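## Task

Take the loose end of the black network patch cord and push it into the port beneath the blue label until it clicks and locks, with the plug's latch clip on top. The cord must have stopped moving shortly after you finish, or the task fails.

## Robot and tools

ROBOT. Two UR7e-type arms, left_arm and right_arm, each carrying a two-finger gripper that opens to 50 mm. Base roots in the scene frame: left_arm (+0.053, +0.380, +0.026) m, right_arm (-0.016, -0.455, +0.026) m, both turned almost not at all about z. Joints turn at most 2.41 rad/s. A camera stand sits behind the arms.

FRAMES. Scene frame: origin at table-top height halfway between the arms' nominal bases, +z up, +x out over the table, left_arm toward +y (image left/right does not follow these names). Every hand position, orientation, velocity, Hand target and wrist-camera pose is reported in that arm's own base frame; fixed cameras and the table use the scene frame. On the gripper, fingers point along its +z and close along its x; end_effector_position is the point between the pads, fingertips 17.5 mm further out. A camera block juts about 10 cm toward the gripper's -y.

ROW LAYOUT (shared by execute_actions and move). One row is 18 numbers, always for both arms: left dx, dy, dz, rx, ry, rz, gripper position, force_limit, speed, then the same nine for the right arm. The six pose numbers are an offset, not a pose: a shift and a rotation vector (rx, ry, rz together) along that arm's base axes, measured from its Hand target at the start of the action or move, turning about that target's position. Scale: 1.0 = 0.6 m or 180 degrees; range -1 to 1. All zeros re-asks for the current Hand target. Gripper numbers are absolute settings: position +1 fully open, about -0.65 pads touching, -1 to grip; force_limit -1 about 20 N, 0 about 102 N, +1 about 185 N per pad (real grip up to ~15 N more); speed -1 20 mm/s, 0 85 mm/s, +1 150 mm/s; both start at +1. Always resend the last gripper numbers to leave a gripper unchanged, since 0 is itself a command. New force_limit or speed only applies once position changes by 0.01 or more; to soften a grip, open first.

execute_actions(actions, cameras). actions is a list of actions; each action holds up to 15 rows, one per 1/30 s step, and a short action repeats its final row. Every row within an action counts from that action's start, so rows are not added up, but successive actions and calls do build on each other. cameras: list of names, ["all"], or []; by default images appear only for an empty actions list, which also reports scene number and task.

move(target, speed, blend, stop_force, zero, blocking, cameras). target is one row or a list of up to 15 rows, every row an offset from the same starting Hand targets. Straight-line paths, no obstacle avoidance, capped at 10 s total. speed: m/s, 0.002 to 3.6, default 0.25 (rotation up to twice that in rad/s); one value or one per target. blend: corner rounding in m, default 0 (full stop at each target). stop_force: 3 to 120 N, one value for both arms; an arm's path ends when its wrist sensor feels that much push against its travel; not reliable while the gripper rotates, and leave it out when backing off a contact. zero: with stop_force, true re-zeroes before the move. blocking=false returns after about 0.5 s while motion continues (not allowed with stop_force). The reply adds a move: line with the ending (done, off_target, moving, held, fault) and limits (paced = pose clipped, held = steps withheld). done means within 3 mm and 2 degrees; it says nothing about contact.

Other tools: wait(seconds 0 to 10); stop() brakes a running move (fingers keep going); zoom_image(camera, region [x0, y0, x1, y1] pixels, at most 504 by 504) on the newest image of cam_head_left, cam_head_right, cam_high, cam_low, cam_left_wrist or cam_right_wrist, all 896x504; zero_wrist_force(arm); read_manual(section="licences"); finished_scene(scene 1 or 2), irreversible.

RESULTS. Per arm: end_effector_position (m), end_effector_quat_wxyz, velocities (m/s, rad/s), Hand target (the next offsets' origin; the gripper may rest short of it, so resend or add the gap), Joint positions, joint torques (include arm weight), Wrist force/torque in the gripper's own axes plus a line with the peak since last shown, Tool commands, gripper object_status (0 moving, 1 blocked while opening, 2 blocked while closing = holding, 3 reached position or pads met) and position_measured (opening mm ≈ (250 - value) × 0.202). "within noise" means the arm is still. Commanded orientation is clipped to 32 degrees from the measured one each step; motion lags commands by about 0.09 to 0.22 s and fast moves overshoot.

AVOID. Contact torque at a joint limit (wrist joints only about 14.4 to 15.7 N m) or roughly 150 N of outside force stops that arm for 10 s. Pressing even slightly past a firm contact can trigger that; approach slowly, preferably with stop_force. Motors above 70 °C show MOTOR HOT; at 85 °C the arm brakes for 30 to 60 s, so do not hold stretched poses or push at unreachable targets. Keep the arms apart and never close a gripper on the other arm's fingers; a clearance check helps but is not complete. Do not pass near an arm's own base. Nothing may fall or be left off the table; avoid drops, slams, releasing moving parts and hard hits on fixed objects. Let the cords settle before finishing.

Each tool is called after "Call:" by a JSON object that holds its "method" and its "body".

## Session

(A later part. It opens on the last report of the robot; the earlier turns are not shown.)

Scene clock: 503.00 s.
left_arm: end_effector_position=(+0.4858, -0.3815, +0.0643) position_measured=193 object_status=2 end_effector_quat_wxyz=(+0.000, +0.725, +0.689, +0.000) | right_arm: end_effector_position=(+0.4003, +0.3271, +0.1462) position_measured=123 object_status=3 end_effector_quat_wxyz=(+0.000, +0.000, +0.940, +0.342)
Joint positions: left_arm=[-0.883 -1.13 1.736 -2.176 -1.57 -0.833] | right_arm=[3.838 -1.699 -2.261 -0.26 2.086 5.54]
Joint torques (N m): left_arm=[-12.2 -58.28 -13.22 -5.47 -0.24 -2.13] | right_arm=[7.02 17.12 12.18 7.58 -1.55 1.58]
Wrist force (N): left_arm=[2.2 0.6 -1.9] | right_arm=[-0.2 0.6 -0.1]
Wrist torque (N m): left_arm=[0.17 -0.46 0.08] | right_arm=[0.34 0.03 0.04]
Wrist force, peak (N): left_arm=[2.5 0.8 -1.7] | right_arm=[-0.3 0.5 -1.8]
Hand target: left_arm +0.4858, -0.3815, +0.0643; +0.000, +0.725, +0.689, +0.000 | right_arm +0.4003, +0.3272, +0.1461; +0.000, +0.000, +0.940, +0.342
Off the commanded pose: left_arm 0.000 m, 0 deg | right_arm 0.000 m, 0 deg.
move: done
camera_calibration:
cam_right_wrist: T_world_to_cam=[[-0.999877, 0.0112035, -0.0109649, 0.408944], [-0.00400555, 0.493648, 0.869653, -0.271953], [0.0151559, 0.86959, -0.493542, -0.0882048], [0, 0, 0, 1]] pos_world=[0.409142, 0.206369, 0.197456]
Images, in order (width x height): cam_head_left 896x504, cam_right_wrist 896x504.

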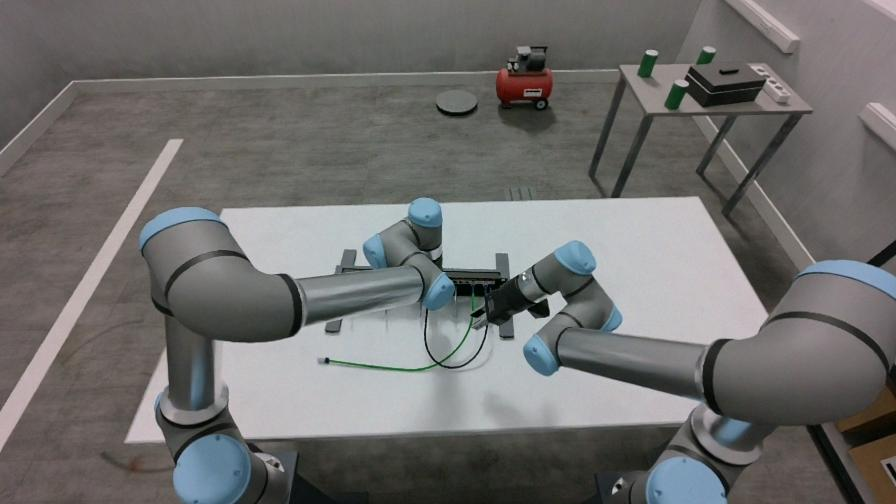

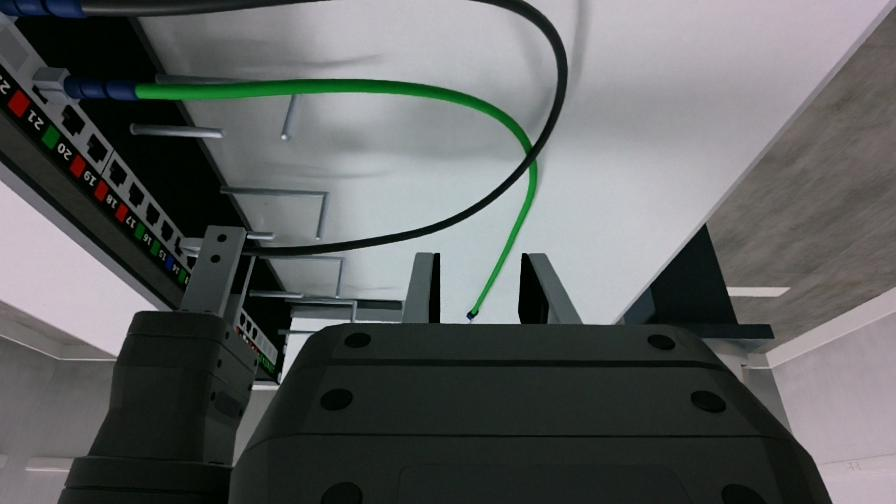

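Call:
{"method": "move", "body": {"target": [0.03,-0.0015,0,0,0,0,-1,-0.4,-1,0,0,0,0,0,0,0.2,-0.9,-1], "speed": 0.008, "stop_force": 5, "cameras": ["cam_right_wrist"]}}

Call:
{"method": "zoom_image", "body": {"camera": "cam_right_wrist", "region": [150, 210, 220, 280]}}

Scene clock: 518.60 s.
left_arm: end_effector_position=(+0.4888, -0.3817, +0.0643) position_measured=193 object_status=2 end_effector_quat_wxyz=(+0.000, +0.725, +0.689, +0.000) | right_arm: end_effector_position=(+0.4003, +0.3272, +0.1461) position_measured=123 object_status=3 end_effector_quat_wxyz=(+0.000, +0.000, +0.940, +0.342)
Joint positions: left_arm=[-0.88 -1.125 1.729 -2.174 -1.57 -0.83] | right_arm=[3.838 -1.7 -2.261 -0.259 2.086 5.54]
Joint torques (N m): left_arm=[-11.93 -58.79 -14.19 -6.09 -0.35 -2.11] | right_arm=[6.64 17.36 12.33 7.59 -1.55 1.57]
Wrist force (N): left_arm=[2.3 -2.7 -1.5] | right_arm=[-0.3 0.4 -0.3]
Wrist torque (N m): left_arm=[0.11 -0.48 0.06] | right_arm=[0.31 0.04 0.04]
Wrist force, peak (N): left_arm=[0.9 -8.5 -1.1] | right_arm=[0.0 0.8 -0.3]
Hand target: left_arm +0.4888, -0.3817, +0.0643; +0.000, +0.725, +0.689, +0.000 (not the last commanded pose) | right_arm +0.4003, +0.3272, +0.1461; +0.000, +0.000, +0.940, +0.342
Off the commanded pose: left_arm 0.015 m, 0 deg | right_arm 0.000 m, 0 deg.
move: contact (left_arm)
camera_calibration:
cam_right_wrist: T_world_to_cam=[[-0.999876, 0.0112917, -0.0110133, 0.408934], [-0.0040054, 0.493572, 0.869696, -0.271995], [0.0152562, 0.869632, -0.493465, -0.0883564], [0, 0, 0, 1]] pos_world=[0.409142, 0.206469, 0.197456]
Images, in order (width x height): cam_right_wrist 896x504.

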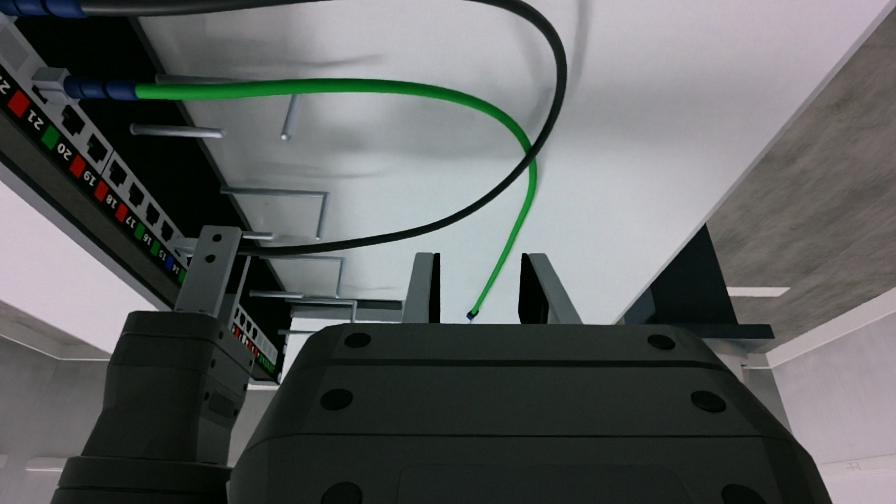

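Scaled by 7.200 from the camera's 896x504 image, which has a finer 1280x720 frame.

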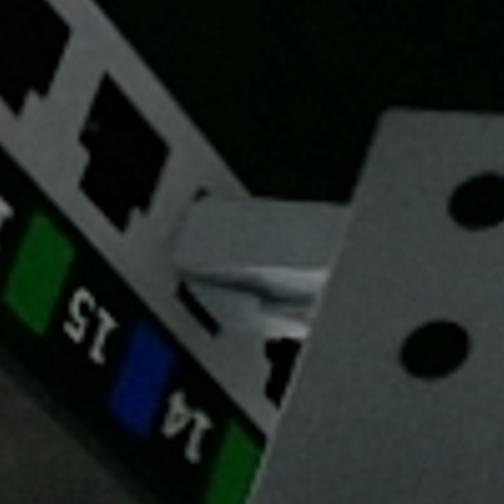

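Call:
{"method": "zoom_image", "body": {"camera": "cam_right_wrist", "region": [158, 222, 198, 262]}}

Scaled by 12.600 from the camera's 896x504 image, which has a finer 1280x720 frame.

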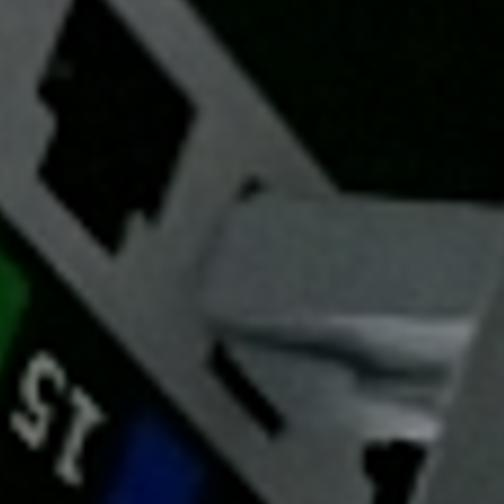

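Call:
{"method": "move", "body": {"target": [-0.004,-0.0015,-0.0013,0,0,0,-1,-0.4,-1,0,0,0,0,0,0,0.2,-0.9,-1], "speed": 0.03}}

Call:
{"method": "move", "body": {"target": [0.03,-0.0015,0,0,0,0,-1,-0.4,-1,0,0,0,0,0,0,0.2,-0.9,-1], "speed": 0.008, "stop_force": 6, "cameras": ["cam_right_wrist"]}}

Call:
{"method": "zoom_image", "body": {"camera": "cam_right_wrist", "region": [158, 222, 198, 262]}}

Scene clock: 536.67 s.
left_arm: end_effector_position=(+0.4865, -0.3825, +0.0636) position_measured=193 object_status=2 end_effector_quat_wxyz=(+0.000, +0.725, +0.689, +0.000) | right_arm: end_effector_position=(+0.4003, +0.3272, +0.1461) position_measured=123 object_status=3 end_effector_quat_wxyz=(+0.000, +0.000, +0.940, +0.342)
Joint positions: left_arm=[-0.884 -1.127 1.734 -2.177 -1.57 -0.833] | right_arm=[3.838 -1.7 -2.261 -0.259 2.086 5.54]
Joint torques (N m): left_arm=[-11.03 -57.74 -13.71 -5.33 -0.72 -2.05] | right_arm=[6.66 17.16 11.71 7.5 -1.52 1.64]
Wrist force (N): left_arm=[2.3 0.7 -1.4] | right_arm=[0.0 0.4 -0.2]
Wrist torque (N m): left_arm=[0.18 -0.47 0.08] | right_arm=[0.30 -0.02 0.04]
Wrist force, peak (N): left_arm=[2.3 -3.1 -1.7] | right_arm=[-0.2 0.7 -0.3]
Hand target: left_arm +0.4864, -0.3826, +0.0636; +0.000, +0.725, +0.689, +0.000 | right_arm +0.4003, +0.3272, +0.1461; +0.000, +0.000, +0.940, +0.342
Off the commanded pose: left_arm 0.000 m, 0 deg | right_arm 0.000 m, 0 deg.
move: done

Scene clock: 538.23 s.
left_arm: end_effector_position=(+0.4888, -0.3827, +0.0636) position_measured=193 object_status=2 end_effector_quat_wxyz=(+0.000, +0.725, +0.689, +0.000) | right_arm: end_effector_position=(+0.4003, +0.3272, +0.1461) position_measured=123 object_status=3 end_effector_quat_wxyz=(+0.000, +0.000, +0.940, +0.342)
Joint positions: left_arm=[-0.881 -1.123 1.727 -2.175 -1.57 -0.831] | right_arm=[3.838 -1.7 -2.261 -0.259 2.086 5.54]
Joint torques (N m): left_arm=[-10.69 -59.05 -15.11 -6.31 -0.63 -1.97] | right_arm=[6.86 17.45 11.85 7.44 -1.5 1.54]
Wrist force (N): left_arm=[2.7 -4.6 -1.5] | right_arm=[-0.1 0.4 -0.3]
Wrist torque (N m): left_arm=[0.05 -0.48 0.10] | right_arm=[0.30 0.01 0.04]
Wrist force, peak (N): left_arm=[2.1 -11.0 -1.2] | right_arm=[0.1 0.7 -0.2]
Hand target: left_arm +0.4888, -0.3827, +0.0636; +0.000, +0.725, +0.689, +0.000 (not the last commanded pose) | right_arm +0.4003, +0.3272, +0.1461; +0.000, +0.000, +0.940, +0.342
Off the commanded pose: left_arm 0.016 m, 0 deg | right_arm 0.000 m, 0 deg.
move: contact (left_arm)
camera_calibration:
cam_right_wrist: T_world_to_cam=[[-0.999876, 0.0112917, -0.0110133, 0.408934], [-0.0040054, 0.493572, 0.869696, -0.271995], [0.0152562, 0.869632, -0.493465, -0.0883564], [0, 0, 0, 1]] pos_world=[0.409142, 0.206469, 0.197456]
Images, in order (width x height): cam_right_wrist 896x504.

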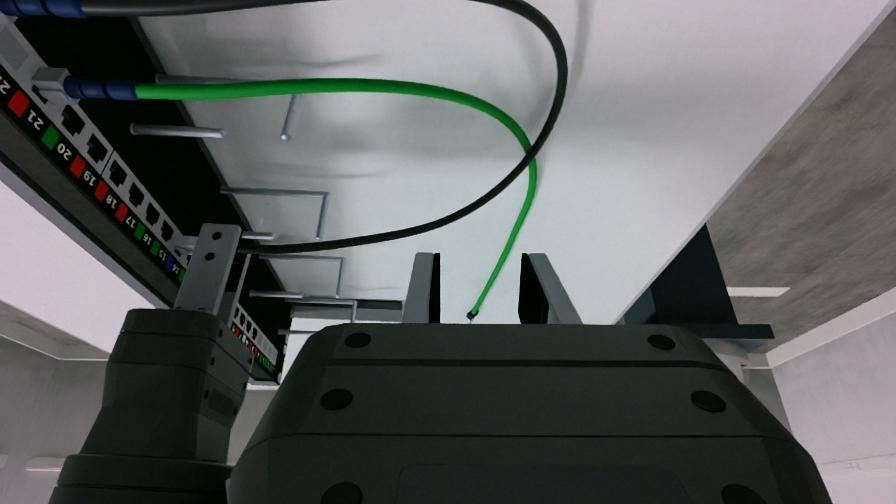

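Scaled by 12.600 from the camera's 896x504 image, which has a finer 1280x720 frame.

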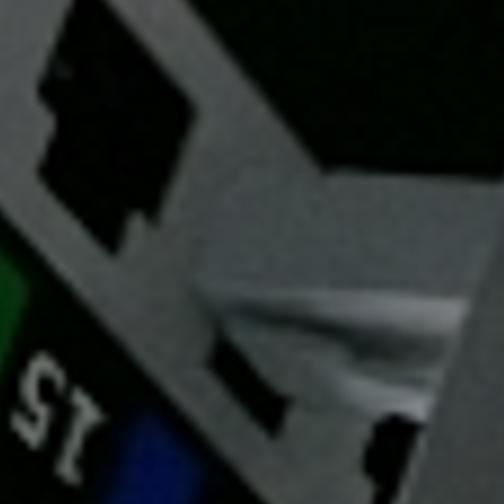

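Call:
{"method": "move", "body": {"target": [-0.004,0.0003,-0.0015,0,0,0,-1,-0.4,-1,0,0,0,0,0,0,0.2,-0.9,-1], "speed": 0.03}}

Call:
{"method": "move", "body": {"target": [0.03,-0.0015,0,0,0,0,-1,-0.4,-1,0,0,0,0,0,0,0.2,-0.9,-1], "speed": 0.008, "stop_force": 6, "cameras": ["cam_right_wrist"]}}

Call:
{"method": "zoom_image", "body": {"camera": "cam_right_wrist", "region": [158, 222, 198, 262]}}

Scene clock: 546.00 s.
left_arm: end_effector_position=(+0.4865, -0.3826, +0.0627) position_measured=193 object_status=2 end_effector_quat_wxyz=(+0.000, +0.725, +0.689, +0.000) | right_arm: end_effector_position=(+0.4003, +0.3272, +0.1461) position_measured=123 object_status=3 end_effector_quat_wxyz=(+0.000, +0.000, +0.940, +0.342)
Joint positions: left_arm=[-0.884 -1.126 1.734 -2.179 -1.57 -0.833] | right_arm=[3.838 -1.7 -2.261 -0.259 2.086 5.54]
Joint torques (N m): left_arm=[-10.53 -59.07 -13.95 -5.67 -0.87 -2.16] | right_arm=[6.64 18.02 12.3 7.35 -1.55 1.58]
Wrist force (N): left_arm=[2.3 0.5 -1.4] | right_arm=[0.0 0.2 -0.4]
Wrist torque (N m): left_arm=[0.16 -0.48 0.08] | right_arm=[0.27 0.00 0.04]
Wrist force, peak (N): left_arm=[2.6 -4.9 -2.1] | right_arm=[-0.2 0.7 -0.3]
Hand target: left_arm +0.4864, -0.3826, +0.0627; +0.000, +0.725, +0.689, +0.000 | right_arm +0.4003, +0.3272, +0.1461; +0.000, +0.000, +0.940, +0.342
Off the commanded pose: left_arm 0.000 m, 0 deg | right_arm 0.000 m, 0 deg.
move: done

Scene clock: 547.57 s.
left_arm: end_effector_position=(+0.4888, -0.3827, +0.0627) position_measured=193 object_status=2 end_effector_quat_wxyz=(+0.000, +0.725, +0.689, +0.000) | right_arm: end_effector_position=(+0.4003, +0.3272, +0.1461) position_measured=123 object_status=3 end_effector_quat_wxyz=(+0.000, +0.000, +0.940, +0.342)
Joint positions: left_arm=[-0.881 -1.122 1.728 -2.177 -1.57 -0.831] | right_arm=[3.838 -1.7 -2.261 -0.259 2.086 5.54]
Joint torques (N m): left_arm=[-10.48 -59.1 -14.87 -6.41 -0.58 -2] | right_arm=[6.53 18.1 12.43 7.4 -1.41 1.48]
Wrist force (N): left_arm=[2.2 -4.5 -1.3] | right_arm=[-0.1 0.6 -0.4]
Wrist torque (N m): left_arm=[0.04 -0.47 0.11] | right_arm=[0.33 0.01 0.04]
Wrist force, peak (N): left_arm=[1.4 -10.6 -1.4] | right_arm=[-0.1 0.5 -0.5]
Hand target: left_arm +0.4888, -0.3827, +0.0627; +0.000, +0.725, +0.689, +0.000 (not the last commanded pose) | right_arm +0.4003, +0.3272, +0.1461; +0.000, +0.000, +0.940, +0.342
Off the commanded pose: left_arm 0.016 m, 0 deg | right_arm 0.000 m, 0 deg.
move: contact (left_arm)
camera_calibration:
cam_right_wrist: T_world_to_cam=[[-0.999876, 0.0112917, -0.0110133, 0.408934], [-0.0040054, 0.493572, 0.869696, -0.271995], [0.0152562, 0.869632, -0.493465, -0.0883564], [0, 0, 0, 1]] pos_world=[0.409142, 0.206469, 0.197456]
Images, in order (width x height): cam_right_wrist 896x504.

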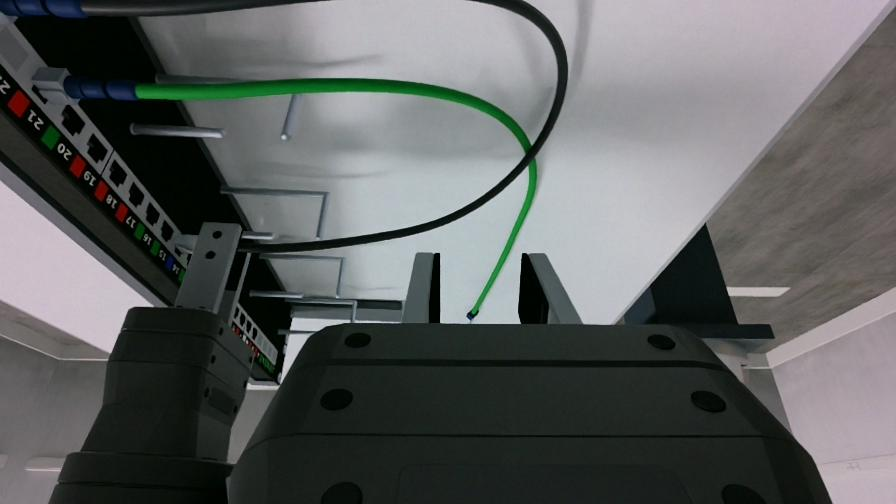

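Scaled by 12.600 from the camera's 896x504 image, which has a finer 1280x720 frame.

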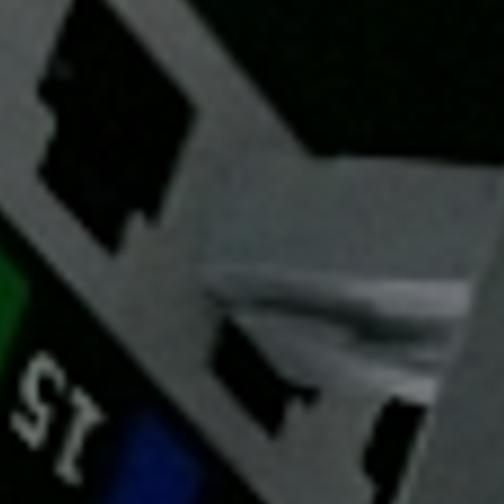

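Call:
{"method": "move", "body": {"target": [-0.004,0.0014,0.0005,0,0,0,-1,-0.4,-1,0,0,0,0,0,0,0.2,-0.9,-1], "speed": 0.03}}

Call:
{"method": "move", "body": {"target": [0.03,-0.0015,0,0,0,0,-1,-0.4,-1,0,0,0,0,0,0,0.2,-0.9,-1], "speed": 0.008, "stop_force": 6, "cameras": ["cam_right_wrist"]}}

Call:
{"method": "zoom_image", "body": {"camera": "cam_right_wrist", "region": [158, 222, 198, 262]}}

Scene clock: 559.27 s.
left_arm: end_effector_position=(+0.4865, -0.3819, +0.0630) position_measured=193 object_status=2 end_effector_quat_wxyz=(+0.000, +0.725, +0.689, +0.000) | right_arm: end_effector_position=(+0.4003, +0.3272, +0.1461) position_measured=123 object_status=3 end_effector_quat_wxyz=(+0.000, +0.000, +0.940, +0.342)
Joint positions: left_arm=[-0.883 -1.127 1.735 -2.179 -1.57 -0.833] | right_arm=[3.838 -1.7 -2.261 -0.259 2.086 5.54]
Joint torques (N m): left_arm=[-11.74 -58.61 -15.25 -5.54 -0.71 -2.02] | right_arm=[6.42 17.63 11.85 7.29 -1.43 1.55]
Wrist force (N): left_arm=[2.2 0.7 -1.3] | right_arm=[-0.2 0.3 -0.1]
Wrist torque (N m): left_arm=[0.19 -0.46 0.08] | right_arm=[0.29 0.02 0.04]
Wrist force, peak (N): left_arm=[2.2 -4.7 -1.8] | right_arm=[-0.2 0.6 -0.4]
Hand target: left_arm +0.4864, -0.3819, +0.0630; +0.000, +0.725, +0.689, +0.000 | right_arm +0.4003, +0.3272, +0.1461; +0.000, +0.000, +0.940, +0.342
Off the commanded pose: left_arm 0.000 m, 0 deg | right_arm 0.000 m, 0 deg.
move: done

Scene clock: 560.90 s.
left_arm: end_effector_position=(+0.4889, -0.3820, +0.0631) position_measured=193 object_status=2 end_effector_quat_wxyz=(+0.000, +0.725, +0.689, +0.000) | right_arm: end_effector_position=(+0.4003, +0.3272, +0.1461) position_measured=123 object_status=3 end_effector_quat_wxyz=(+0.000, +0.000, +0.940, +0.342)
Joint positions: left_arm=[-0.88 -1.123 1.729 -2.177 -1.57 -0.83] | right_arm=[3.838 -1.7 -2.261 -0.259 2.086 5.54]
Joint torques (N m): left_arm=[-11.59 -57.89 -14.58 -6.59 -0.5 -2.07] | right_arm=[6.2 17.88 12.09 7.28 -1.4 1.47]
Wrist force (N): left_arm=[3.2 -3.4 -1.6] | right_arm=[-0.2 0.2 -0.1]
Wrist torque (N m): left_arm=[0.09 -0.42 0.06] | right_arm=[0.28 0.02 0.04]
Wrist force, peak (N): left_arm=[1.5 -10.5 -1.7] | right_arm=[0.1 0.7 0.1]
Hand target: left_arm +0.4889, -0.3820, +0.0631; +0.000, +0.725, +0.689, +0.000 (not the last commanded pose) | right_arm +0.4003, +0.3272, +0.1461; +0.000, +0.000, +0.940, +0.342
Off the commanded pose: left_arm 0.015 m, 0 deg | right_arm 0.000 m, 0 deg.
move: contact (left_arm)
camera_calibration:
cam_right_wrist: T_world_to_cam=[[-0.999876, 0.0112917, -0.0110133, 0.408934], [-0.0040054, 0.493572, 0.869696, -0.271995], [0.0152562, 0.869632, -0.493465, -0.0883564], [0, 0, 0, 1]] pos_world=[0.409142, 0.206469, 0.197456]
Images, in order (width x height): cam_right_wrist 896x504.

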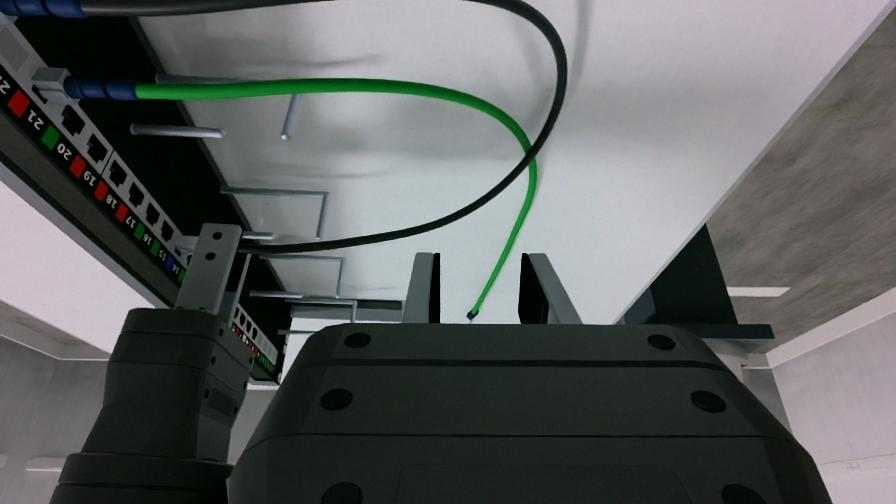

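Scaled by 12.600 from the camera's 896x504 image, which has a finer 1280x720 frame.

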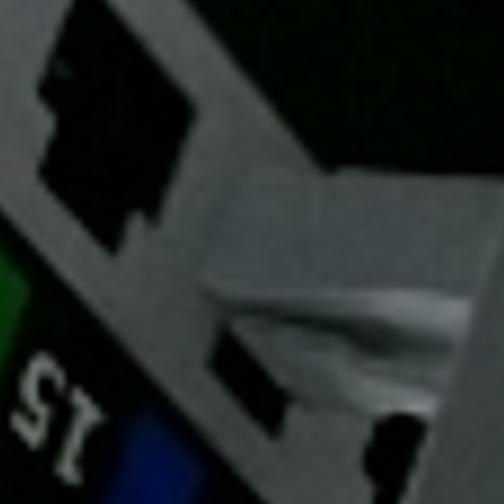

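Call:
{"method": "move", "body": {"target": [-0.003,0.0001,-0.0007,0,0,0,-1,-0.4,-1,0,0,0,0,0,0,0.2,-0.9,-1], "speed": 0.03}}

Call:
{"method": "move", "body": {"target": [0.0125,-0.0006,0,0,0,0,-1,-0.4,-1,0,0,0,0,0,0,0.2,-0.9,-1], "speed": 0.008, "stop_force": 6}}

Call:
{"method": "move", "body": {"target": [-0.003,0.0008,0,0,0,0,-1,-0.4,-1,0,0,0,0,0,0,0.2,-0.9,-1], "speed": 0.03}}

Call:
{"method": "move", "body": {"target": [0.0125,-0.0006,0,0,0,0,-1,-0.4,-1,0,0,0,0,0,0,0.2,-0.9,-1], "speed": 0.008, "stop_force": 6}}

Call:
{"method": "move", "body": {"target": [-0.003,0.0001,0.0009,0,0,0,-1,-0.4,-1,0,0,0,0,0,0,0.2,-0.9,-1], "speed": 0.03}}

Call:
{"method": "move", "body": {"target": [0.0125,-0.0006,0,0,0,0,-1,-0.4,-1,0,0,0,0,0,0,0.2,-0.9,-1], "speed": 0.008, "stop_force": 6, "cameras": ["cam_right_wrist"]}}

Call:
{"method": "zoom_image", "body": {"camera": "cam_right_wrist", "region": [158, 222, 198, 262]}}

Scene clock: 580.90 s.
left_arm: end_effector_position=(+0.4872, -0.3820, +0.0627) position_measured=193 object_status=2 end_effector_quat_wxyz=(+0.000, +0.725, +0.689, +0.000) | right_arm: end_effector_position=(+0.4003, +0.3272, +0.1461) position_measured=123 object_status=3 end_effector_quat_wxyz=(+0.000, +0.000, +0.940, +0.342)
Joint positions: left_arm=[-0.882 -1.125 1.734 -2.179 -1.57 -0.832] | right_arm=[3.838 -1.7 -2.261 -0.259 2.086 5.54]
Joint torques (N m): left_arm=[-11.65 -58.91 -12.64 -5.69 -0.63 -2.07] | right_arm=[6.5 17.49 12.11 7.16 -1.44 1.48]
Wrist force (N): left_arm=[2.3 0.7 -1.3] | right_arm=[-0.3 0.5 -0.3]
Wrist torque (N m): left_arm=[0.18 -0.48 0.08] | right_arm=[0.31 0.04 0.04]
Wrist force, peak (N): left_arm=[3.7 -3.7 -1.8] | right_arm=[0.0 0.6 -0.5]
Hand target: left_arm +0.4871, -0.3820, +0.0626; +0.000, +0.725, +0.689, +0.000 | right_arm +0.4003, +0.3272, +0.1461; +0.000, +0.000, +0.940, +0.342
Off the commanded pose: left_arm 0.000 m, 0 deg | right_arm 0.000 m, 0 deg.
move: done

Scene clock: 582.40 s.
left_arm: end_effector_position=(+0.4889, -0.3821, +0.0627) position_measured=193 object_status=2 end_effector_quat_wxyz=(+0.000, +0.725, +0.689, +0.000) | right_arm: end_effector_position=(+0.4003, +0.3272, +0.1461) position_measured=123 object_status=3 end_effector_quat_wxyz=(+0.000, +0.000, +0.940, +0.342)
Joint positions: left_arm=[-0.88 -1.123 1.729 -2.178 -1.57 -0.83] | right_arm=[3.838 -1.7 -2.261 -0.259 2.086 5.54]
Joint torques (N m): left_arm=[-11.56 -58.73 -14.6 -6.48 -0.5 -2.02] | right_arm=[6.79 18 12.43 7.13 -1.44 1.56]
Wrist force (N): left_arm=[3.6 -4.1 -1.6] | right_arm=[-0.1 0.5 -0.1]
Wrist torque (N m): left_arm=[0.03 -0.49 0.07] | right_arm=[0.32 0.01 0.04]
Wrist force, peak (N): left_arm=[1.6 -10.3 -1.5] | right_arm=[-0.1 0.6 -0.3]
Hand target: left_arm +0.4889, -0.3821, +0.0627; +0.000, +0.725, +0.689, +0.000 (not the last commanded pose) | right_arm +0.4003, +0.3272, +0.1461; +0.000, +0.000, +0.940, +0.342
Off the commanded pose: left_arm 0.006 m, 0 deg | right_arm 0.000 m, 0 deg.
move: contact (left_arm)

Scene clock: 583.10 s.
left_arm: end_effector_position=(+0.4872, -0.3817, +0.0627) position_measured=193 object_status=2 end_effector_quat_wxyz=(+0.000, +0.725, +0.689, +0.000) | right_arm: end_effector_position=(+0.4003, +0.3272, +0.1461) position_measured=123 object_status=3 end_effector_quat_wxyz=(+0.000, +0.000, +0.940, +0.342)
Joint positions: left_arm=[-0.882 -1.126 1.735 -2.179 -1.57 -0.831] | right_arm=[3.838 -1.7 -2.261 -0.259 2.086 5.54]
Joint torques (N m): left_arm=[-13.54 -59.35 -13.59 -5.61 -0.62 -2.34] | right_arm=[6 17.63 11.87 7.09 -1.45 1.45]
Wrist force (N): left_arm=[2.0 0.9 -1.6] | right_arm=[-0.2 0.6 0.0]
Wrist torque (N m): left_arm=[0.22 -0.43 0.08] | right_arm=[0.33 0.03 0.04]
Wrist force, peak (N): left_arm=[3.5 -4.1 -1.9] | right_arm=[-0.1 0.6 -0.3]
Hand target: left_arm +0.4871, -0.3816, +0.0627; +0.000, +0.725, +0.689, +0.000 | right_arm +0.4003, +0.3272, +0.1461; +0.000, +0.000, +0.940, +0.342
Off the commanded pose: left_arm 0.000 m, 0 deg | right_arm 0.000 m, 0 deg.
move: done

Scene clock: 584.97 s.
left_arm: end_effector_position=(+0.4946, -0.3820, +0.0627) position_measured=193 object_status=2 end_effector_quat_wxyz=(+0.000, +0.725, +0.689, +0.000) | right_arm: end_effector_position=(+0.4003, +0.3272, +0.1461) position_measured=123 object_status=3 end_effector_quat_wxyz=(+0.000, +0.000, +0.940, +0.342)
Joint positions: left_arm=[-0.873 -1.114 1.715 -2.172 -1.57 -0.822] | right_arm=[3.838 -1.7 -2.261 -0.259 2.086 5.54]
Joint torques (N m): left_arm=[13.24 -31.51 -29.53 -0.81 -0.03 2.46] | right_arm=[6.72 17.65 12.18 7.09 -1.49 1.52]
Wrist force (N): left_arm=[3.2 -3.8 -2.0] | right_arm=[-0.1 0.3 -0.1]
Wrist torque (N m): left_arm=[0.05 -0.42 0.03] | right_arm=[0.29 0.00 0.04]
Wrist force, peak (N): left_arm=[5.5 -5.1 -1.6] | right_arm=[-0.1 0.7 -0.3]
Hand target: left_arm +0.4946, -0.3820, +0.0627; +0.000, +0.725, +0.689, +0.000 | right_arm +0.4003, +0.3272, +0.1461; +0.000, +0.000, +0.940, +0.342
Off the commanded pose: left_arm 0.000 m, 0 deg | right_arm 0.000 m, 0 deg.
move: done

Scene clock: 585.67 s.
left_arm: end_effector_position=(+0.4929, -0.3819, +0.0632) position_measured=193 object_status=2 end_effector_quat_wxyz=(+0.000, +0.725, +0.689, +0.000) | right_arm: end_effector_position=(+0.4003, +0.3272, +0.1461) position_measured=123 object_status=3 end_effector_quat_wxyz=(+0.000, +0.000, +0.940, +0.342)
Joint positions: left_arm=[-0.875 -1.117 1.719 -2.173 -1.57 -0.824] | right_arm=[3.838 -1.7 -2.261 -0.259 2.086 5.54]
Joint torques (N m): left_arm=[-12.67 -61.47 -13.51 -4.96 -0.18 -1.99] | right_arm=[6.38 18.23 12.59 7.08 -1.51 1.5]
Wrist force (N): left_arm=[1.8 2.8 -0.5] | right_arm=[0.0 0.4 -0.4]
Wrist torque (N m): left_arm=[0.23 -0.45 0.04] | right_arm=[0.32 0.00 0.04]
Wrist force, peak (N): left_arm=[3.7 -3.7 -1.9] | right_arm=[0.0 0.6 -0.3]
Hand target: left_arm +0.4928, -0.3819, +0.0632; +0.000, +0.725, +0.689, +0.000 | right_arm +0.4003, +0.3272, +0.1461; +0.000, +0.000, +0.940, +0.342
Off the commanded pose: left_arm 0.000 m, 0 deg | right_arm 0.000 m, 0 deg.
move: done

Scene clock: 587.20 s.
left_arm: end_effector_position=(+0.4948, -0.3821, +0.0633) position_measured=193 object_status=2 end_effector_quat_wxyz=(+0.000, +0.725, +0.689, +0.000) | right_arm: end_effector_position=(+0.4003, +0.3272, +0.1461) position_measured=123 object_status=3 end_effector_quat_wxyz=(+0.000, +0.000, +0.940, +0.342)
Joint positions: left_arm=[-0.873 -1.114 1.714 -2.171 -1.57 -0.822] | right_arm=[3.838 -1.7 -2.261 -0.259 2.086 5.54]
Joint torques (N m): left_arm=[-12.28 -59.61 -13.72 -5.57 0.07 -2.07] | right_arm=[6.69 17.72 12.09 7.01 -1.46 1.5]
Wrist force (N): left_arm=[3.1 1.9 -0.2] | right_arm=[0.0 0.4 -0.2]
Wrist torque (N m): left_arm=[0.24 -0.48 0.00] | right_arm=[0.31 0.00 0.04]
Wrist force, peak (N): left_arm=[3.5 -3.3 -0.3] | right_arm=[0.0 0.7 -0.3]
Hand target: left_arm +0.4948, -0.3821, +0.0633; +0.000, +0.725, +0.689, +0.000 (not the last commanded pose) | right_arm +0.4003, +0.3272, +0.1461; +0.000, +0.000, +0.940, +0.342
Off the commanded pose: left_arm 0.005 m, 0 deg | right_arm 0.000 m, 0 deg.
move: contact (left_arm)
camera_calibration:
cam_right_wrist: T_world_to_cam=[[-0.999876, 0.0112917, -0.0110133, 0.408934], [-0.0040054, 0.493572, 0.869696, -0.271995], [0.0152562, 0.869632, -0.493465, -0.0883564], [0, 0, 0, 1]] pos_world=[0.409142, 0.206469, 0.197456]
Images, in order (width x height): cam_right_wrist 896x504.

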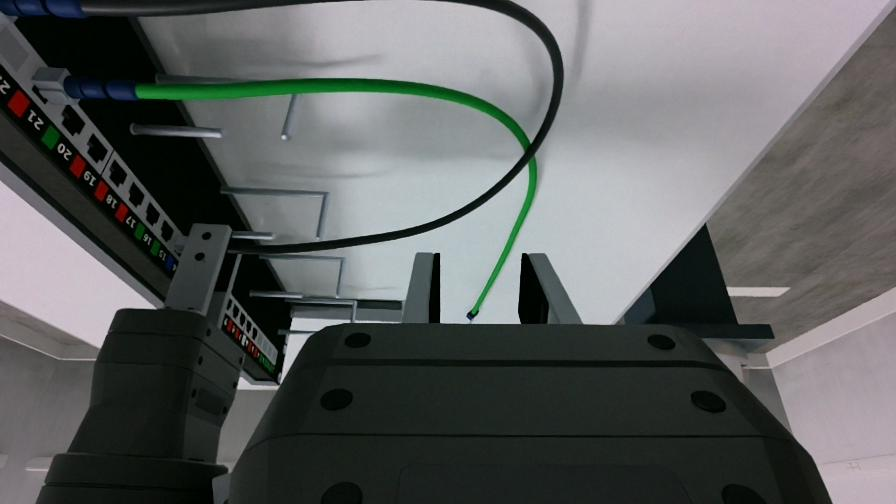

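Scaled by 12.600 from the camera's 896x504 image, which has a finer 1280x720 frame.

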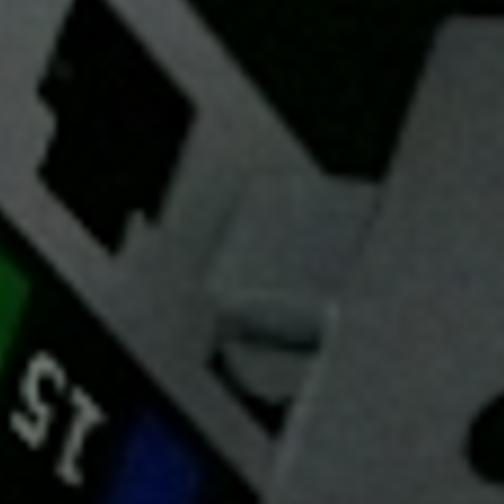

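Call:
{"method": "move", "body": {"target": [0,0.0002,-0.0009,0,0,0,-1,-0.4,-1,0,0,0,0,0,0,0.2,-0.9,-1], "speed": 0.02}}

Call:
{"method": "move", "body": {"target": [0.025,-0.0013,0,0,0,0,-1,-0.4,-1,0,0,0,0,0,0,0.2,-0.9,-1], "speed": 0.008, "stop_force": 25, "cameras": ["cam_right_wrist"]}}

Call:
{"method": "zoom_image", "body": {"camera": "cam_right_wrist", "region": [148, 212, 218, 282]}}

Scene clock: 591.90 s.
left_arm: end_effector_position=(+0.4948, -0.3820, +0.0628) position_measured=193 object_status=2 end_effector_quat_wxyz=(+0.000, +0.725, +0.689, +0.000) | right_arm: end_effector_position=(+0.4003, +0.3272, +0.1461) position_measured=123 object_status=3 end_effector_quat_wxyz=(+0.000, +0.000, +0.940, +0.342)
Joint positions: left_arm=[-0.873 -1.114 1.715 -2.172 -1.57 -0.822] | right_arm=[3.838 -1.7 -2.261 -0.259 2.086 5.54]
Joint torques (N m): left_arm=[4.89 -32.37 -14.04 -5.47 0.17 2] | right_arm=[6.1 17.7 12.28 6.92 -1.48 1.47]
Wrist force (N): left_arm=[2.1 0.5 -1.5] | right_arm=[0.0 0.5 -0.3]
Wrist torque (N m): left_arm=[0.16 -0.42 0.02] | right_arm=[0.32 0.00 0.05]
Wrist force, peak (N): left_arm=[3.2 2.1 -0.4] | right_arm=[-0.4 0.7 0.0]
Hand target: left_arm +0.4948, -0.3820, +0.0628; +0.000, +0.725, +0.689, +0.000 | right_arm +0.4003, +0.3272, +0.1461; +0.000, +0.000, +0.940, +0.342
Off the commanded pose: left_arm 0.000 m, 0 deg | right_arm 0.000 m, 0 deg.
move: done

Scene clock: 594.70 s.
left_arm: end_effector_position=(+0.5098, -0.3827, +0.0628) position_measured=193 object_status=2 end_effector_quat_wxyz=(+0.000, +0.725, +0.689, +0.000) | right_arm: end_effector_position=(+0.4003, +0.3272, +0.1461) position_measured=123 object_status=3 end_effector_quat_wxyz=(+0.000, +0.000, +0.940, +0.342)
Joint positions: left_arm=[-0.855 -1.088 1.675 -2.157 -1.57 -0.804] | right_arm=[3.838 -1.7 -2.261 -0.259 2.086 5.54]
Joint torques (N m): left_arm=[16.94 -34.16 -32.9 -2.11 1.56 2.73] | right_arm=[6.38 17.67 12.26 6.89 -1.53 1.5]
Wrist force (N): left_arm=[2.4 -18.1 -1.8] | right_arm=[-0.1 0.4 -0.3]
Wrist torque (N m): left_arm=[-0.26 -0.49 -0.02] | right_arm=[0.30 0.00 0.04]
Wrist force, peak (N): left_arm=[5.9 -21.0 -2.8] | right_arm=[-0.4 0.5 -0.4]
Hand target: left_arm +0.5098, -0.3827, +0.0628; +0.000, +0.725, +0.689, +0.000 | right_arm +0.4003, +0.3272, +0.1461; +0.000, +0.000, +0.940, +0.342
Off the commanded pose: left_arm 0.000 m, 0 deg | right_arm 0.000 m, 0 deg.
move: done
camera_calibration:
cam_right_wrist: T_world_to_cam=[[-0.999876, 0.0112917, -0.0110133, 0.408934], [-0.0040054, 0.493572, 0.869696, -0.271995], [0.0152562, 0.869632, -0.493465, -0.0883564], [0, 0, 0, 1]] pos_world=[0.409142, 0.206469, 0.197456]
Images, in order (width x height): cam_right_wrist 896x504.

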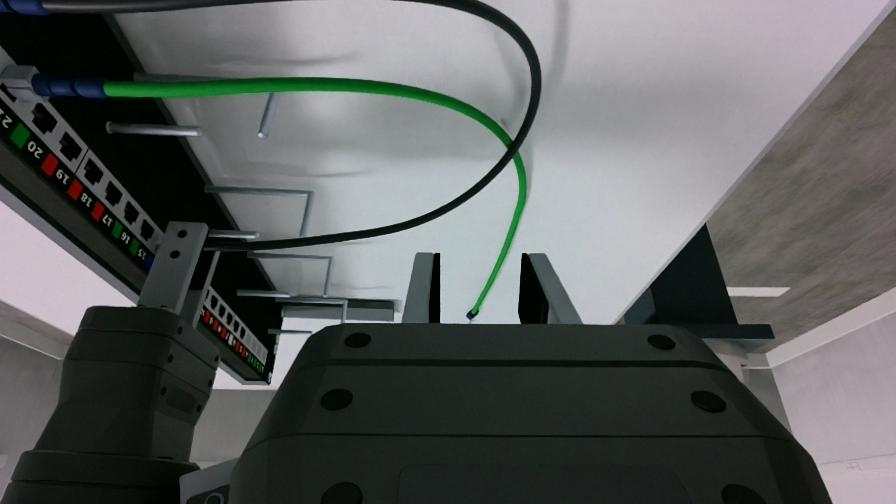

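Scaled by 7.200 from the camera's 896x504 image, which has a finer 1280x720 frame.

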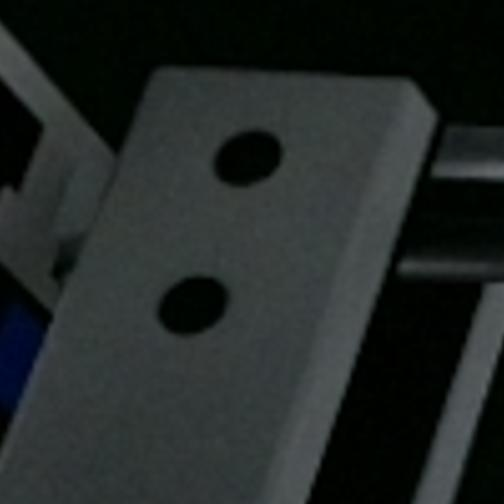

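Call:
{"method": "move", "body": {"target": [[0,0,0,0,0,0,-1,-0.4,-1,0.083,-0.295,0.29,0.012,0.006,0.267,-1,-0.9,-1],[0,0,0,0,0,0,-1,-0.4,-1,0.5,-0.129,0.257,0.012,0.006,0.267,-1,-0.9,-1],[0,0,0,0,0,0,-1,-0.4,-1,0.5,0.11,0.03,0.012,0.006,0.267,-1,-0.9,-1]], "speed": 0.3, "cameras": ["all"]}}

Call:
{"method": "zoom_image", "body": {"camera": "cam_low", "region": [340, 180, 560, 340]}}

Call:
{"method": "zoom_image", "body": {"camera": "cam_high", "region": [340, 150, 560, 320]}}

Scene clock: 622.50 s.
left_arm: end_effector_position=(+0.5098, -0.3827, +0.0628) position_measured=193 object_status=2 end_effector_quat_wxyz=(+0.000, +0.725, +0.689, +0.000) | right_arm: end_effector_position=(+0.7003, +0.3932, +0.1641) position_measured=251 object_status=3 end_effector_quat_wxyz=(-0.148, -0.380, +0.852, +0.329)
Joint positions: left_arm=[-0.855 -1.088 1.675 -2.157 -1.57 -0.804] | right_arm=[3.616 -2.675 -0.383 -1.97 2.25 4.236]
Joint torques (N m): left_arm=[18.03 -34.04 -32.85 -2.01 2.91 2.59] | right_arm=[7.08 80.19 18.25 5.73 3.97 1.64]
Wrist force (N): left_arm=[2.0 -18.0 -1.6] | right_arm=[-0.4 0.5 -0.3]
Wrist torque (N m): left_arm=[-0.24 -0.44 -0.02] | right_arm=[0.34 0.04 0.06]
Wrist force, peak (N): left_arm=[2.2 -18.7 -1.9] | right_arm=[0.9 1.0 -2.6]
Hand target: left_arm +0.5098, -0.3827, +0.0628; +0.000, +0.725, +0.689, +0.000 | right_arm +0.7003, +0.3932, +0.1641; -0.148, -0.380, +0.852, +0.329
Off the commanded pose: left_arm 0.000 m, 0 deg | right_arm 0.000 m, 0 deg.
elbow stopped short (right arm): the move would have taken joint 3 (elbow) straighter than the controller allows.
move: done
camera_calibration:
cam_left_wrist: T_world_to_cam=[[0.0681574, 0.997675, 0.00014566, 0.35462], [0.934339, -0.0638817, 0.350614, -0.509355], [0.349808, -0.0237608, -0.93652, 0.000245588], [0, 0, 0, 1]] pos_world=[0.451654, -0.386328, 0.178765]
cam_right_wrist: T_world_to_cam=[[-0.676746, -0.736166, -0.00861507, 0.775569], [-0.341995, 0.303986, 0.889175, -0.0109656], [-0.651961, 0.604692, -0.457486, 0.424121], [0, 0, 0, 1]] pos_world=[0.797623, 0.317818, 0.210461]

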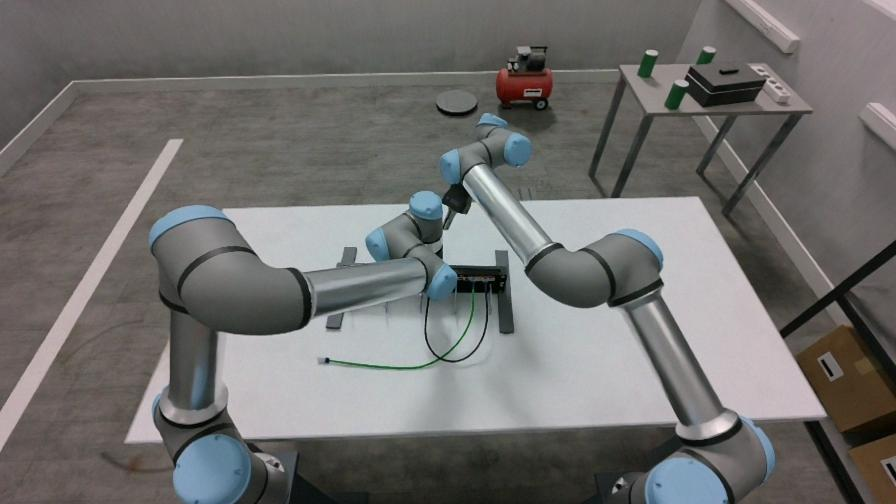

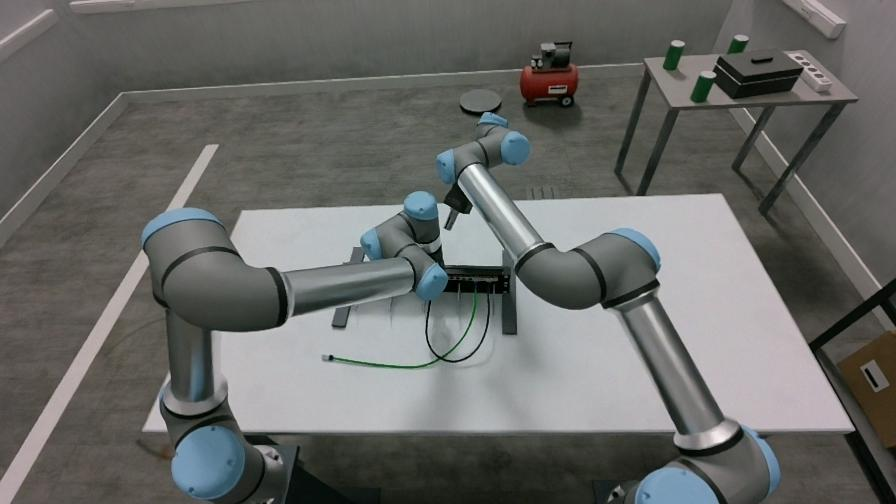

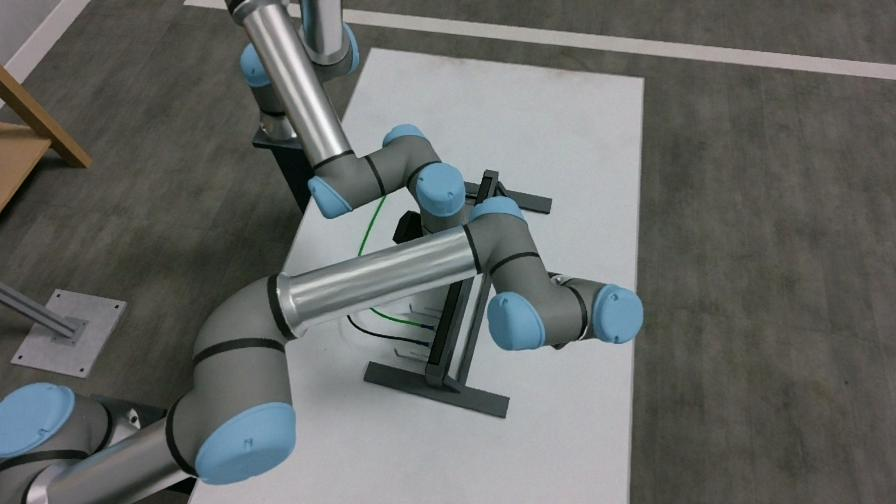

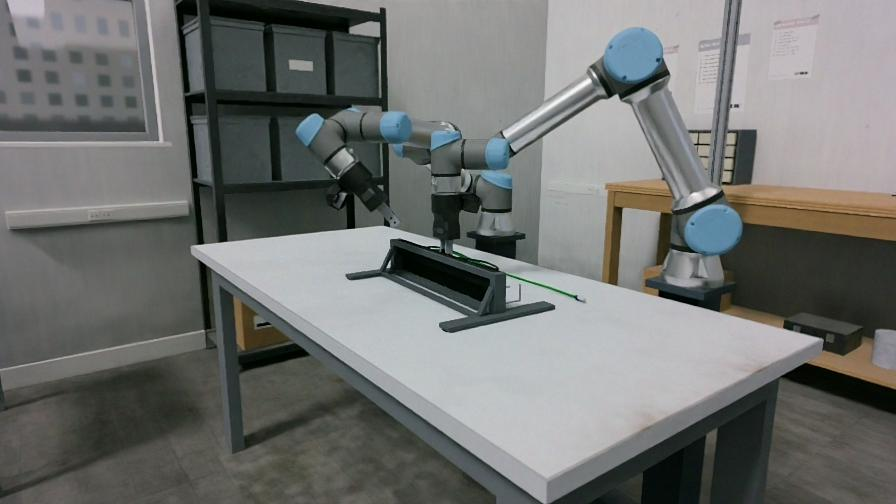

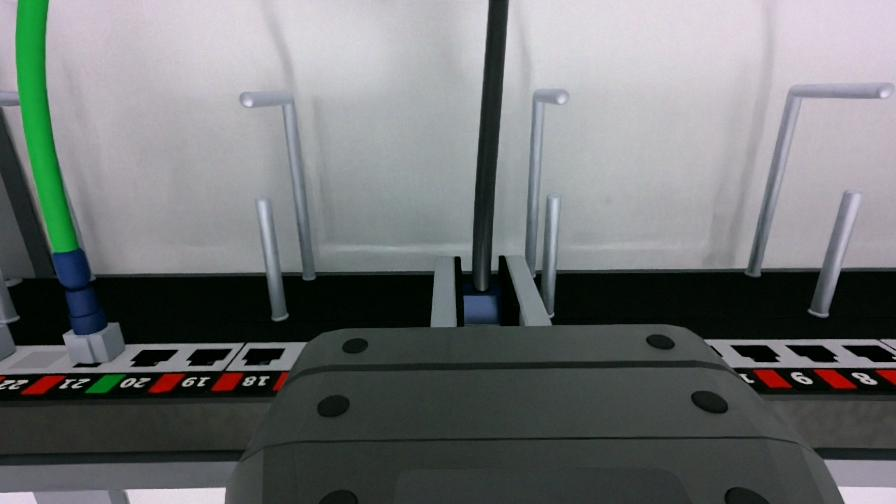

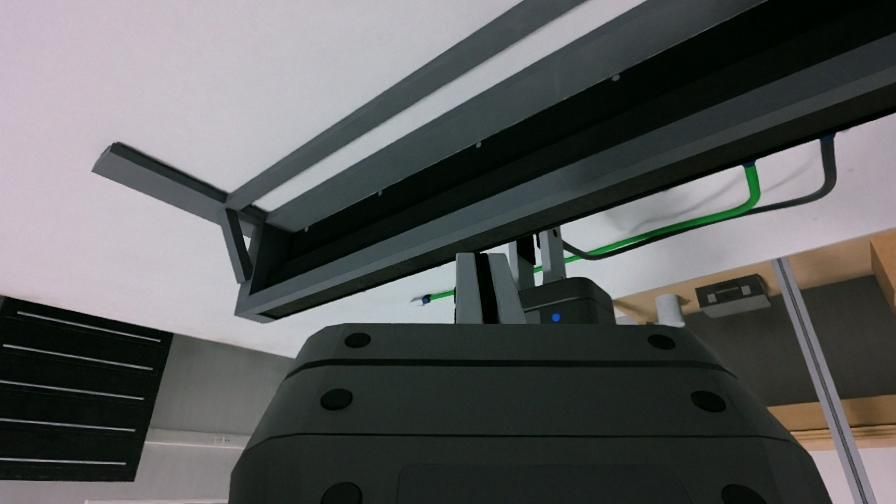

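Scaled by 2.291 from the camera's 896x504 image, which has a finer 1280x720 frame.

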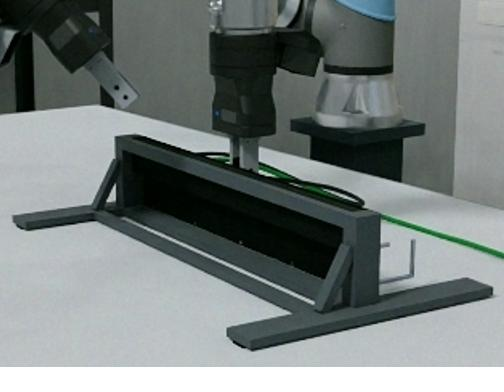

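Scaled by 2.291 from the camera's 896x504 image, which has a finer 1280x720 frame.

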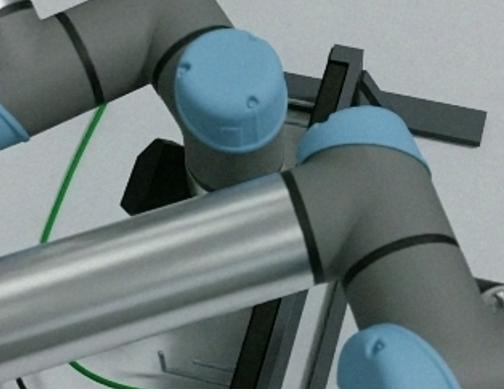

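Call:
{"method": "move", "body": {"target": [0,0,0,0,0,0,-1,-0.4,-1,-0.005,0.01,-0.148,0,0,0,-1,-0.9,-1], "speed": 0.1, "stop_force": 10, "cameras": ["cam_right_wrist","cam_low"]}}

Call:
{"method": "zoom_image", "body": {"camera": "cam_low", "region": [340, 180, 560, 340]}}

Scene clock: 632.60 s.
left_arm: end_effector_position=(+0.5098, -0.3827, +0.0628) position_measured=193 object_status=2 end_effector_quat_wxyz=(+0.000, +0.725, +0.689, +0.000) | right_arm: end_effector_position=(+0.6973, +0.3992, +0.0753) position_measured=251 object_status=3 end_effector_quat_wxyz=(-0.148, -0.380, +0.852, +0.329)
Joint positions: left_arm=[-0.855 -1.088 1.675 -2.157 -1.57 -0.804] | right_arm=[3.624 -2.681 -0.599 -1.742 2.253 4.246]
Joint torques (N m): left_arm=[16.92 -35.31 -32.88 -2.17 3.48 2.7] | right_arm=[7.07 62.19 18.39 5.78 3.97 1.6]
Wrist force (N): left_arm=[2.3 -18.3 -1.7] | right_arm=[-0.2 0.6 -0.2]
Wrist torque (N m): left_arm=[-0.28 -0.47 -0.02] | right_arm=[0.36 0.00 0.05]
Wrist force, peak (N): left_arm=[2.2 -18.7 -1.4] | right_arm=[-0.3 1.1 -0.6]
Hand target: left_arm +0.5098, -0.3827, +0.0628; +0.000, +0.725, +0.689, +0.000 | right_arm +0.6973, +0.3992, +0.0753; -0.148, -0.380, +0.852, +0.329
Off the commanded pose: left_arm 0.000 m, 0 deg | right_arm 0.000 m, 0 deg.
move: done
camera_calibration:
cam_right_wrist: T_world_to_cam=[[-0.676859, -0.73606, -0.00876978, 0.777265], [-0.342123, 0.304013, 0.889117, 0.065243], [-0.651777, 0.604807, -0.457597, 0.377741], [0, 0, 0, 1]] pos_world=[0.794623, 0.323819, 0.121661]
Images, in order (width x height): cam_low 896x504, cam_right_wrist 896x504.

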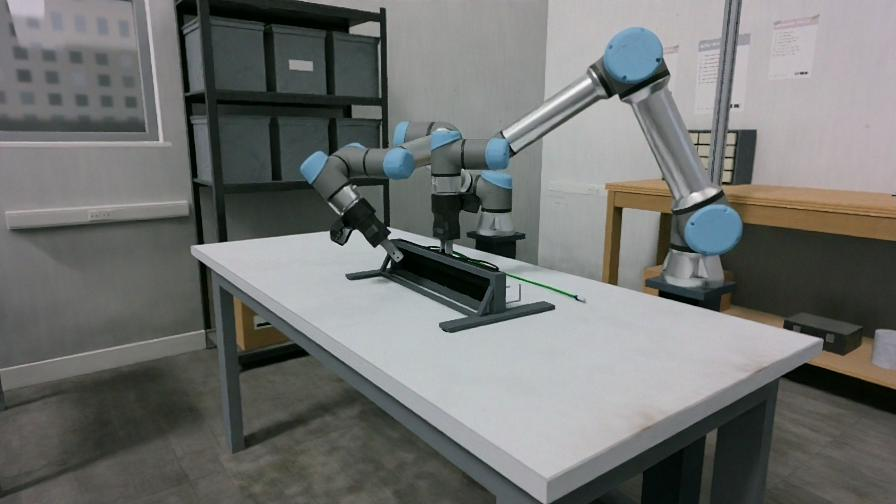

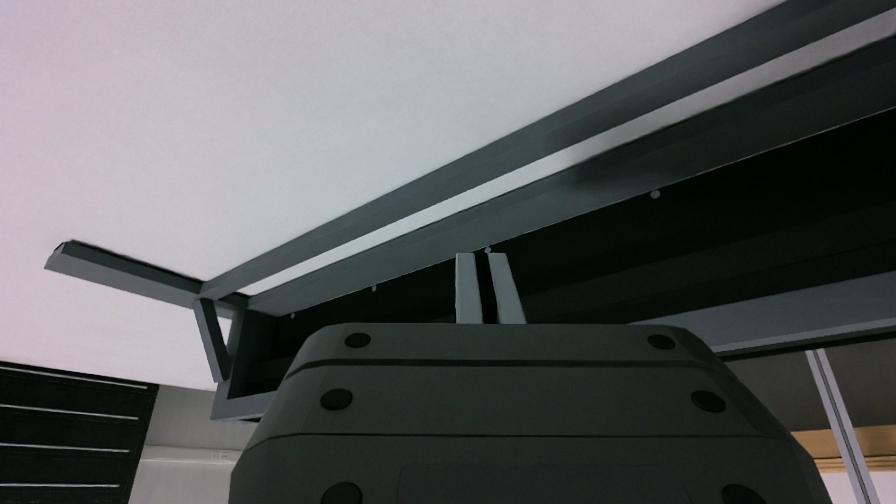

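Scaled by 2.291 from the camera's 896x504 image, which has a finer 1280x720 frame.

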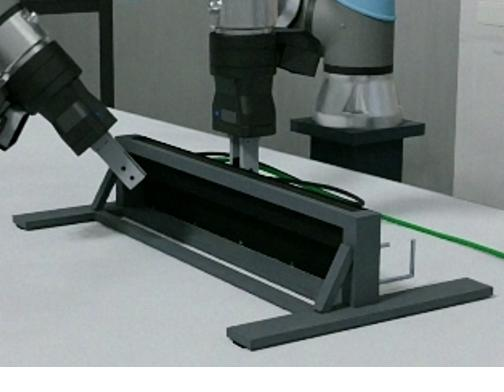

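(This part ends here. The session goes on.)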